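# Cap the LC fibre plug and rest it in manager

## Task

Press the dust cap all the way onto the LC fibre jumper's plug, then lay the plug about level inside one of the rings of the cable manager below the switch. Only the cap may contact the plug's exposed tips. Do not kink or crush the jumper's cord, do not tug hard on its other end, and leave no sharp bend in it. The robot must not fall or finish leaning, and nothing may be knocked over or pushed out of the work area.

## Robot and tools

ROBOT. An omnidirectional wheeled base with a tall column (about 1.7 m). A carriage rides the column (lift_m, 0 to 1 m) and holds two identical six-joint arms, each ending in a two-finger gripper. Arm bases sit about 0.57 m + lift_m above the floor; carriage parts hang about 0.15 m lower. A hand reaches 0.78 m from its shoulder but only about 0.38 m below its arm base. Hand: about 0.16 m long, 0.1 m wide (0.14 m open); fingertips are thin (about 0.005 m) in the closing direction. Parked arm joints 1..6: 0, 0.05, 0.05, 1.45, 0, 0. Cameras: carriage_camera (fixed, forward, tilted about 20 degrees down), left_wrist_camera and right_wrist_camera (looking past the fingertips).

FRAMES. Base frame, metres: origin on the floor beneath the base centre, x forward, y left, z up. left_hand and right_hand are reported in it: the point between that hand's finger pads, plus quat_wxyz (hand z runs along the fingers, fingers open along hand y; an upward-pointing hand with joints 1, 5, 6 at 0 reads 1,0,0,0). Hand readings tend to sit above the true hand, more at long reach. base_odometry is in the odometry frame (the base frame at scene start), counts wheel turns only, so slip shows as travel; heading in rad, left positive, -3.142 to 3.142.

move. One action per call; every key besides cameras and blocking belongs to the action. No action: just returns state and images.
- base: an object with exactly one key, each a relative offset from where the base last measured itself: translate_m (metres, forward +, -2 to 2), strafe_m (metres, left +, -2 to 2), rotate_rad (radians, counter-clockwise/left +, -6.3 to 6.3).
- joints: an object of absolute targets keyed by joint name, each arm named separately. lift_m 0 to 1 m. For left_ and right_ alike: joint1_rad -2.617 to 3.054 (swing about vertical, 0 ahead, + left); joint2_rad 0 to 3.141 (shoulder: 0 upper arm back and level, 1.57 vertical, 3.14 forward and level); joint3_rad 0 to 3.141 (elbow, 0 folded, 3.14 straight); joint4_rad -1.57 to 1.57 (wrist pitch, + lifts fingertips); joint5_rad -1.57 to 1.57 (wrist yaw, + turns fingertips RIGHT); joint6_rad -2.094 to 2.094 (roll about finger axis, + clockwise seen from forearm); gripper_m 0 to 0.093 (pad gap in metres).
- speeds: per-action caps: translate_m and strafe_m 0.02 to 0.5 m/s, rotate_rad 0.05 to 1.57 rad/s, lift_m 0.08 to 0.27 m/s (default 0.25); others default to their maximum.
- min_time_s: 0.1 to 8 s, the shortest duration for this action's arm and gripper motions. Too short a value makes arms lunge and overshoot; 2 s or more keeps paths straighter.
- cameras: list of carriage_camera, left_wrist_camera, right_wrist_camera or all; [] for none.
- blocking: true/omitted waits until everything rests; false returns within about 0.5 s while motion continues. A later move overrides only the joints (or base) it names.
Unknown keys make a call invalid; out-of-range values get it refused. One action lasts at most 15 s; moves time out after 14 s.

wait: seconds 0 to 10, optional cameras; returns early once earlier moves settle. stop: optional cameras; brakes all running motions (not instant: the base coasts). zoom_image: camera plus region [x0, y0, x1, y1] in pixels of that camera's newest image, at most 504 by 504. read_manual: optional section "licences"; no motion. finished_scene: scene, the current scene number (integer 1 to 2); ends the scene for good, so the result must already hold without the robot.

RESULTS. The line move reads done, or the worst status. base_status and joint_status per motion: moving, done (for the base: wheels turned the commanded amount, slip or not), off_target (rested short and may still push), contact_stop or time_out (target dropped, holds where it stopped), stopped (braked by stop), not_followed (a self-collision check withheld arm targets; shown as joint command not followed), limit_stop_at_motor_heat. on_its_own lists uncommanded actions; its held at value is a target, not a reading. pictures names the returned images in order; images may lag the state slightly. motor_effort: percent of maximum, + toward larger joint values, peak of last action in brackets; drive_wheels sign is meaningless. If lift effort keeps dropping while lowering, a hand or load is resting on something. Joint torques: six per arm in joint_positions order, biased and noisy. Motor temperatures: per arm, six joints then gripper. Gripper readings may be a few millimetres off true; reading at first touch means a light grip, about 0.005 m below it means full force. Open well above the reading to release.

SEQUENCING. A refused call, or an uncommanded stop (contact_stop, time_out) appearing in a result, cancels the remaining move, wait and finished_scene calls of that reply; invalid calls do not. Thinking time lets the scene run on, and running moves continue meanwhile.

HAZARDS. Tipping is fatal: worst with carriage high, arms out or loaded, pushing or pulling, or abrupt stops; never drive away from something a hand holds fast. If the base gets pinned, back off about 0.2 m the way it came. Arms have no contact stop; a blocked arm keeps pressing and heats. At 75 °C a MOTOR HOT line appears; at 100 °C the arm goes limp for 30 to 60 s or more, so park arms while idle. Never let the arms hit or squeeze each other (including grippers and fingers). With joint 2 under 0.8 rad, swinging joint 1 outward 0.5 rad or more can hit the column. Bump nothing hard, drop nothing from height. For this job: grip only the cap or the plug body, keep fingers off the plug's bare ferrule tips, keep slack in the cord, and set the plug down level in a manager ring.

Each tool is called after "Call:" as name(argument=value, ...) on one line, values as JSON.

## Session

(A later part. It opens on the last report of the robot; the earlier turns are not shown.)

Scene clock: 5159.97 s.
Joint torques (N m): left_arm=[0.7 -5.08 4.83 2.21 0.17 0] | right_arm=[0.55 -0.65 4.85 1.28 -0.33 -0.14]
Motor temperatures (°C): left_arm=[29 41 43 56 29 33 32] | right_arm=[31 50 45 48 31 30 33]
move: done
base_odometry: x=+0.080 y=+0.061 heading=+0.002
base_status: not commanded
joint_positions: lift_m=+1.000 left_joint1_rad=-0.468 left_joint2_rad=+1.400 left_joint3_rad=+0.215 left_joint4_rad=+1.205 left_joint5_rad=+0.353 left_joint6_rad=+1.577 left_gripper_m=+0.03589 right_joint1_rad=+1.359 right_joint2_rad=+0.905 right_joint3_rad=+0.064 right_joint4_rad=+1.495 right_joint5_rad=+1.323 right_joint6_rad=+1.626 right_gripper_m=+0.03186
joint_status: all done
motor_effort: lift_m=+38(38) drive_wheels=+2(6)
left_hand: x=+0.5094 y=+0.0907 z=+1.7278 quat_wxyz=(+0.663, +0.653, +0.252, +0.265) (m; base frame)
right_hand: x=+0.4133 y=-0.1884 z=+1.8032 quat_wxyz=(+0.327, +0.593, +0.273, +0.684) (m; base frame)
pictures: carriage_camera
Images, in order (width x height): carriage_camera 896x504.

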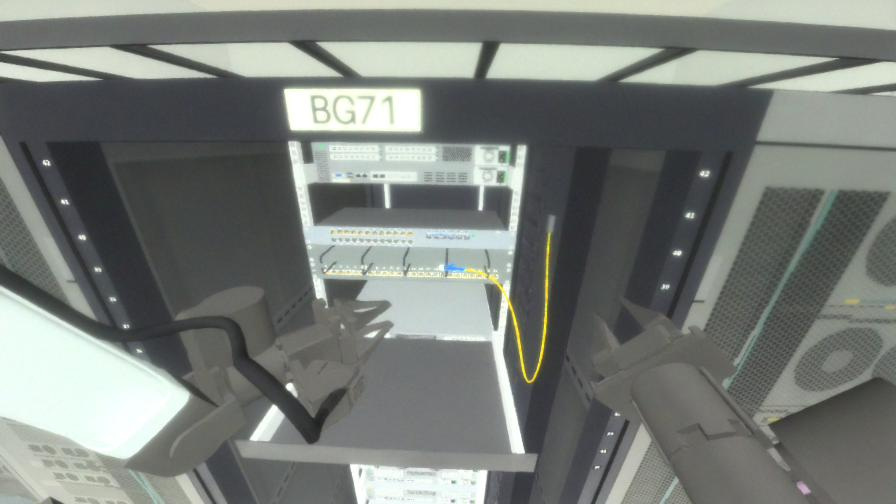

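Call:
zoom_image(camera="carriage_camera", region=[420, 200, 600, 400])

Call:
move(joints={"right_joint1_rad": 0.0, "right_joint4_rad": 1.45, "right_joint5_rad": 0.0, "right_joint6_rad": 0.0, "left_joint2_rad": 0.95, "left_joint3_rad": 0.05, "left_joint4_rad": 1.45}, min_time_s=3, cameras=["carriage_camera", "left_wrist_camera"])

Scaled by 2.520 from the camera's 896x504 image, which has a finer 1280x720 frame.

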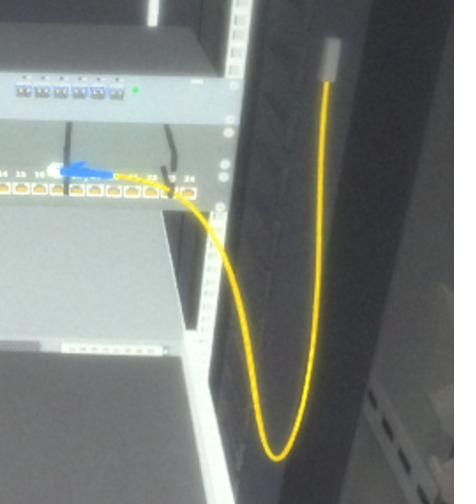

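Scene clock: 5167.67 s.
Joint torques (N m): left_arm=[0.68 -1.5 5.6 1.76 0.04 0.01] | right_arm=[-12.82 0.02 8.65 2.01 4.88 -2.14]
Motor temperatures (°C): left_arm=[29 41 43 55 29 33 32] | right_arm=[32 49 45 47 33 30 33]
move: off_target
base_odometry: x=+0.080 y=+0.061 heading=+0.002
base_status: not commanded
joint_positions: lift_m=+1.000 left_joint1_rad=-0.468 left_joint2_rad=+0.959 left_joint3_rad=+0.066 left_joint4_rad=+1.435 left_joint5_rad=+0.353 left_joint6_rad=+1.577 left_gripper_m=+0.03589 right_joint1_rad=+0.127 right_joint2_rad=+0.895 right_joint3_rad=+0.025 right_joint4_rad=+1.441 right_joint5_rad=-0.445 right_joint6_rad=+0.175 right_gripper_m=+0.03180
joint_status: right_joint1_rad off_target (ended at +0.127, target +0.000); right_joint5_rad off_target (ended at -0.444, target +0.000); right_joint6_rad off_target (ended at +0.175, target +0.000); the others done
motor_effort: lift_m=+38(38) drive_wheels=+3(7)
left_hand: x=+0.4308 y=+0.1305 z=+1.8525 quat_wxyz=(+0.774, +0.493, +0.122, +0.378) (m; base frame)
right_hand: x=+0.4569 y=-0.2007 z=+1.8496 quat_wxyz=(+0.830, -0.182, +0.472, +0.233) (m; base frame)
pictures: carriage_camera, left_wrist_camera
Images, in order (width x height): carriage_camera 896x504, left_wrist_camera 896x504.

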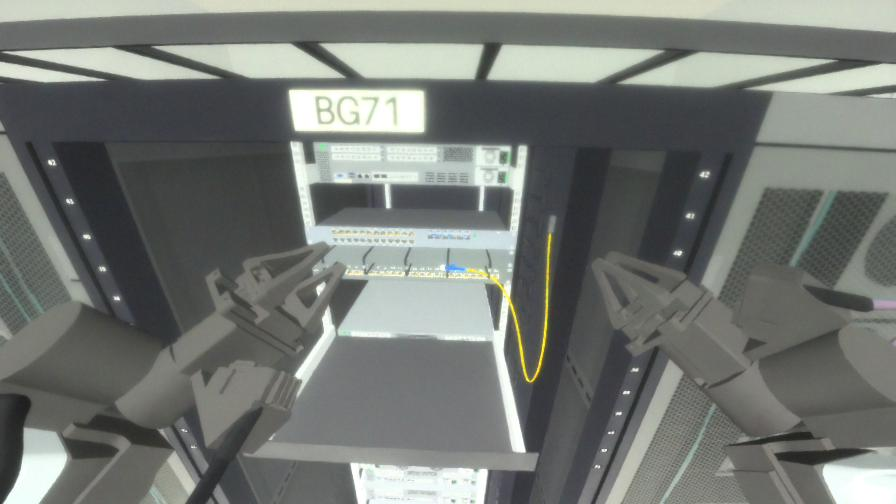

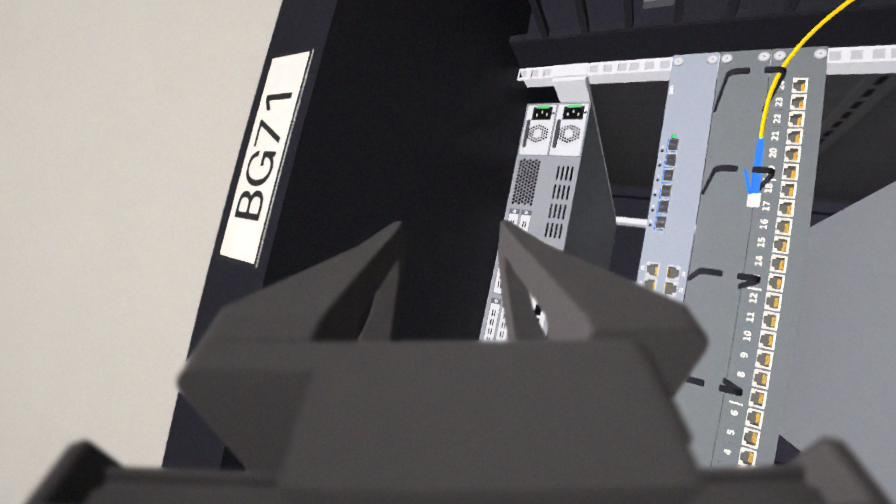

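Call:
move(joints={"right_joint1_rad": 0.16, "right_joint2_rad": 0.88, "right_joint3_rad": 0.03, "right_joint4_rad": 1.45, "right_joint5_rad": -0.48, "right_joint6_rad": 0.175}, min_time_s=1, cameras=["carriage_camera", "right_wrist_camera"])

Scene clock: 5180.07 s.
Joint torques (N m): left_arm=[0.7 -1.48 5.56 1.75 0.04 0.01] | right_arm=[0.62 -0.62 6.89 1.82 0.05 -0.12]
Motor temperatures (°C): left_arm=[29 40 42 53 29 33 32] | right_arm=[35 47 47 48 45 32 33]
move: done
base_odometry: x=+0.080 y=+0.061 heading=+0.002
base_status: not commanded
joint_positions: lift_m=+1.000 left_joint1_rad=-0.468 left_joint2_rad=+0.959 left_joint3_rad=+0.066 left_joint4_rad=+1.436 left_joint5_rad=+0.353 left_joint6_rad=+1.577 left_gripper_m=+0.03589 right_joint1_rad=+0.154 right_joint2_rad=+0.883 right_joint3_rad=+0.025 right_joint4_rad=+1.453 right_joint5_rad=-0.470 right_joint6_rad=+0.176 right_gripper_m=+0.03186
joint_status: all done
motor_effort: lift_m=+38(38) drive_wheels=+2(7)
left_hand: x=+0.4307 y=+0.1305 z=+1.8526 quat_wxyz=(+0.774, +0.493, +0.122, +0.378) (m; base frame)
right_hand: x=+0.4480 y=-0.1911 z=+1.8536 quat_wxyz=(+0.829, -0.201, +0.458, +0.249) (m; base frame)
pictures: carriage_camera, right_wrist_camera
Images, in order (width x height): carriage_camera 896x504, right_wrist_camera 896x504.

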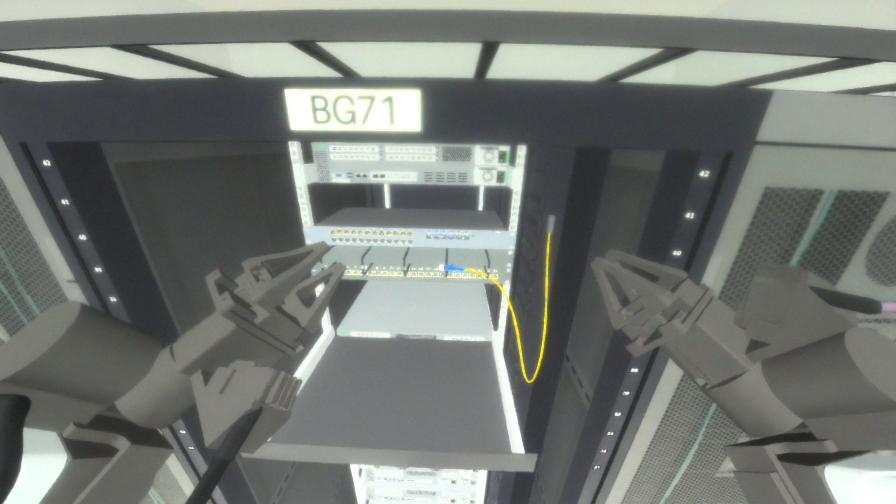

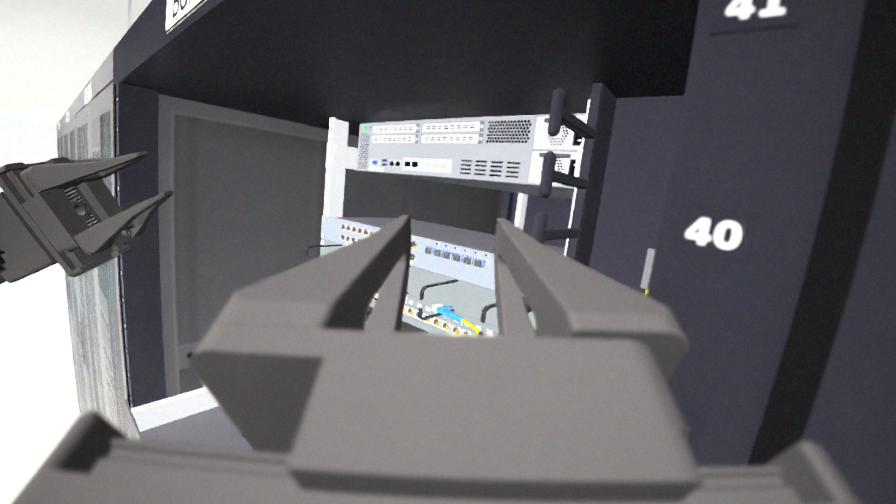

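Call:
move(joints={"right_joint2_rad": 0.3, "right_joint3_rad": 0.05, "right_joint4_rad": 1.45}, min_time_s=2.5, cameras=[])

Call:
move(joints={"right_joint1_rad": 0.0, "right_joint2_rad": 0.05, "right_joint3_rad": 0.05, "right_joint4_rad": 1.45, "right_joint5_rad": 0.0, "right_joint6_rad": 0.0, "left_joint2_rad": 0.5, "left_joint3_rad": 0.05, "left_joint4_rad": 1.45}, min_time_s=3, cameras=["carriage_camera", "left_wrist_camera"])

Scene clock: 5189.60 s.
Joint torques (N m): left_arm=[0.72 -1.5 5.59 1.75 0.04 0.01] | right_arm=[0.61 1.81 8.76 0.47 0.17 -0.1]
Motor temperatures (°C): left_arm=[29 39 42 52 29 33 32] | right_arm=[34 46 47 47 40 32 33]
move: done
base_odometry: x=+0.080 y=+0.061 heading=+0.002
base_status: not commanded
joint_positions: lift_m=+1.000 left_joint1_rad=-0.468 left_joint2_rad=+0.959 left_joint3_rad=+0.066 left_joint4_rad=+1.436 left_joint5_rad=+0.354 left_joint6_rad=+1.577 left_gripper_m=+0.03589 right_joint1_rad=+0.154 right_joint2_rad=+0.309 right_joint3_rad=+0.025 right_joint4_rad=+1.454 right_joint5_rad=-0.471 right_joint6_rad=+0.176 right_gripper_m=+0.03186
joint_status: all done
motor_effort: lift_m=+38(38) drive_wheels=+1(6)
left_hand: x=+0.4306 y=+0.1305 z=+1.8527 quat_wxyz=(+0.774, +0.493, +0.122, +0.378) (m; base frame)
right_hand: x=+0.3119 y=-0.2121 z=+1.9474 quat_wxyz=(+0.932, -0.226, +0.196, +0.202) (m; base frame)
pictures: none
No camera images: "cameras" was empty.

Scene clock: 5192.90 s.
Joint torques (N m): left_arm=[0.7 0.88 5.96 0.9 -0.04 0.03] | right_arm=[-0.68 2.76 7.66 -0.21 0.1 -0.23]
move: done
base_odometry: x=+0.080 y=+0.061 heading=+0.002
base_status: not commanded
joint_positions: lift_m=+1.000 left_joint1_rad=-0.468 left_joint2_rad=+0.508 left_joint3_rad=+0.066 left_joint4_rad=+1.440 left_joint5_rad=+0.354 left_joint6_rad=+1.577 left_gripper_m=+0.03589 right_joint1_rad=+0.006 right_joint2_rad=+0.061 right_joint3_rad=+0.029 right_joint4_rad=+1.454 right_joint5_rad=-0.010 right_joint6_rad=+0.011 right_gripper_m=+0.03186
joint_status: all done
motor_effort: lift_m=+38(38) drive_wheels=+4(6)
left_hand: x=+0.3353 y=+0.1787 z=+1.9444 quat_wxyz=(+0.829, +0.325, +0.001, +0.455) (m; base frame)
right_hand: x=+0.2551 y=-0.3049 z=+1.9809 quat_wxyz=(+0.997, -0.005, +0.074, +0.009) (m; base frame)
pictures: carriage_camera, left_wrist_camera
Images, in order (width x height): carriage_camera 896x504, left_wrist_camera 896x504.

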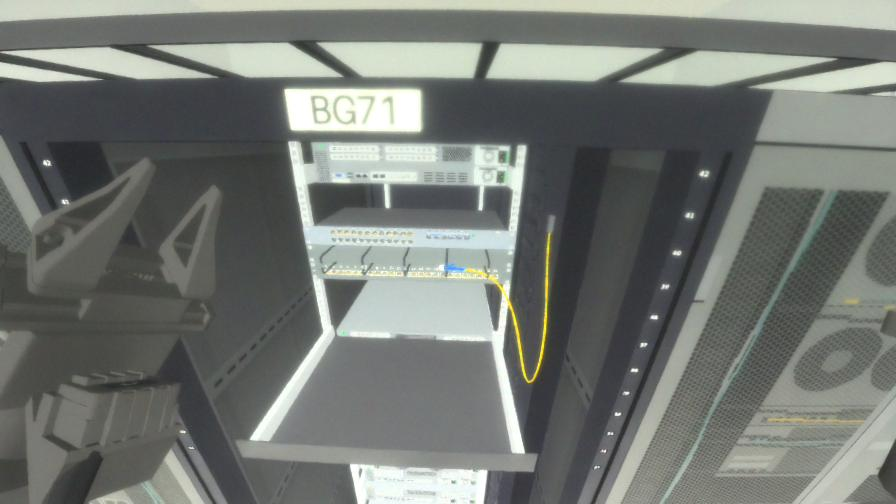

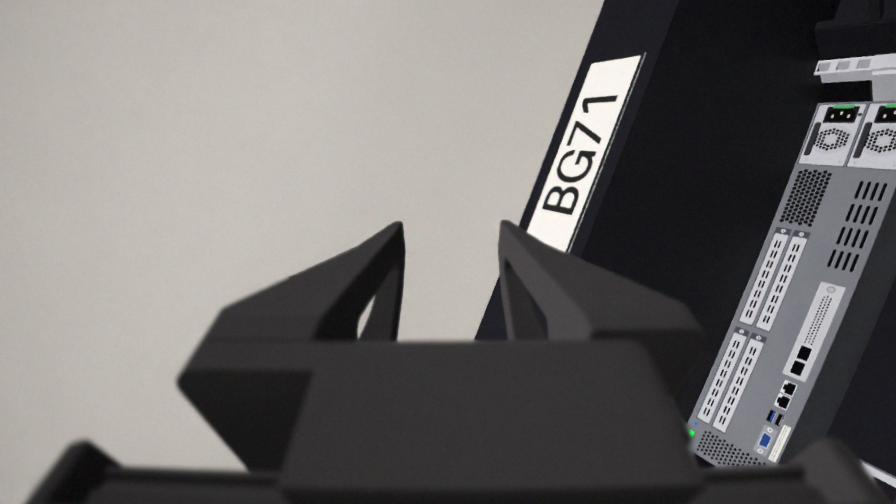

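Call:
zoom_image(camera="carriage_camera", region=[425, 245, 515, 300])

Call:
finished_scene(scene=1)

Scaled by 5.600 from the camera's 896x504 image, which has a finer 1280x720 frame.

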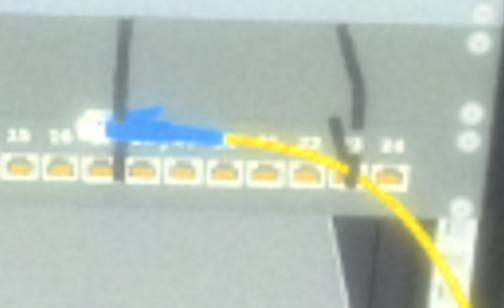

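The scene is finished: the task was done.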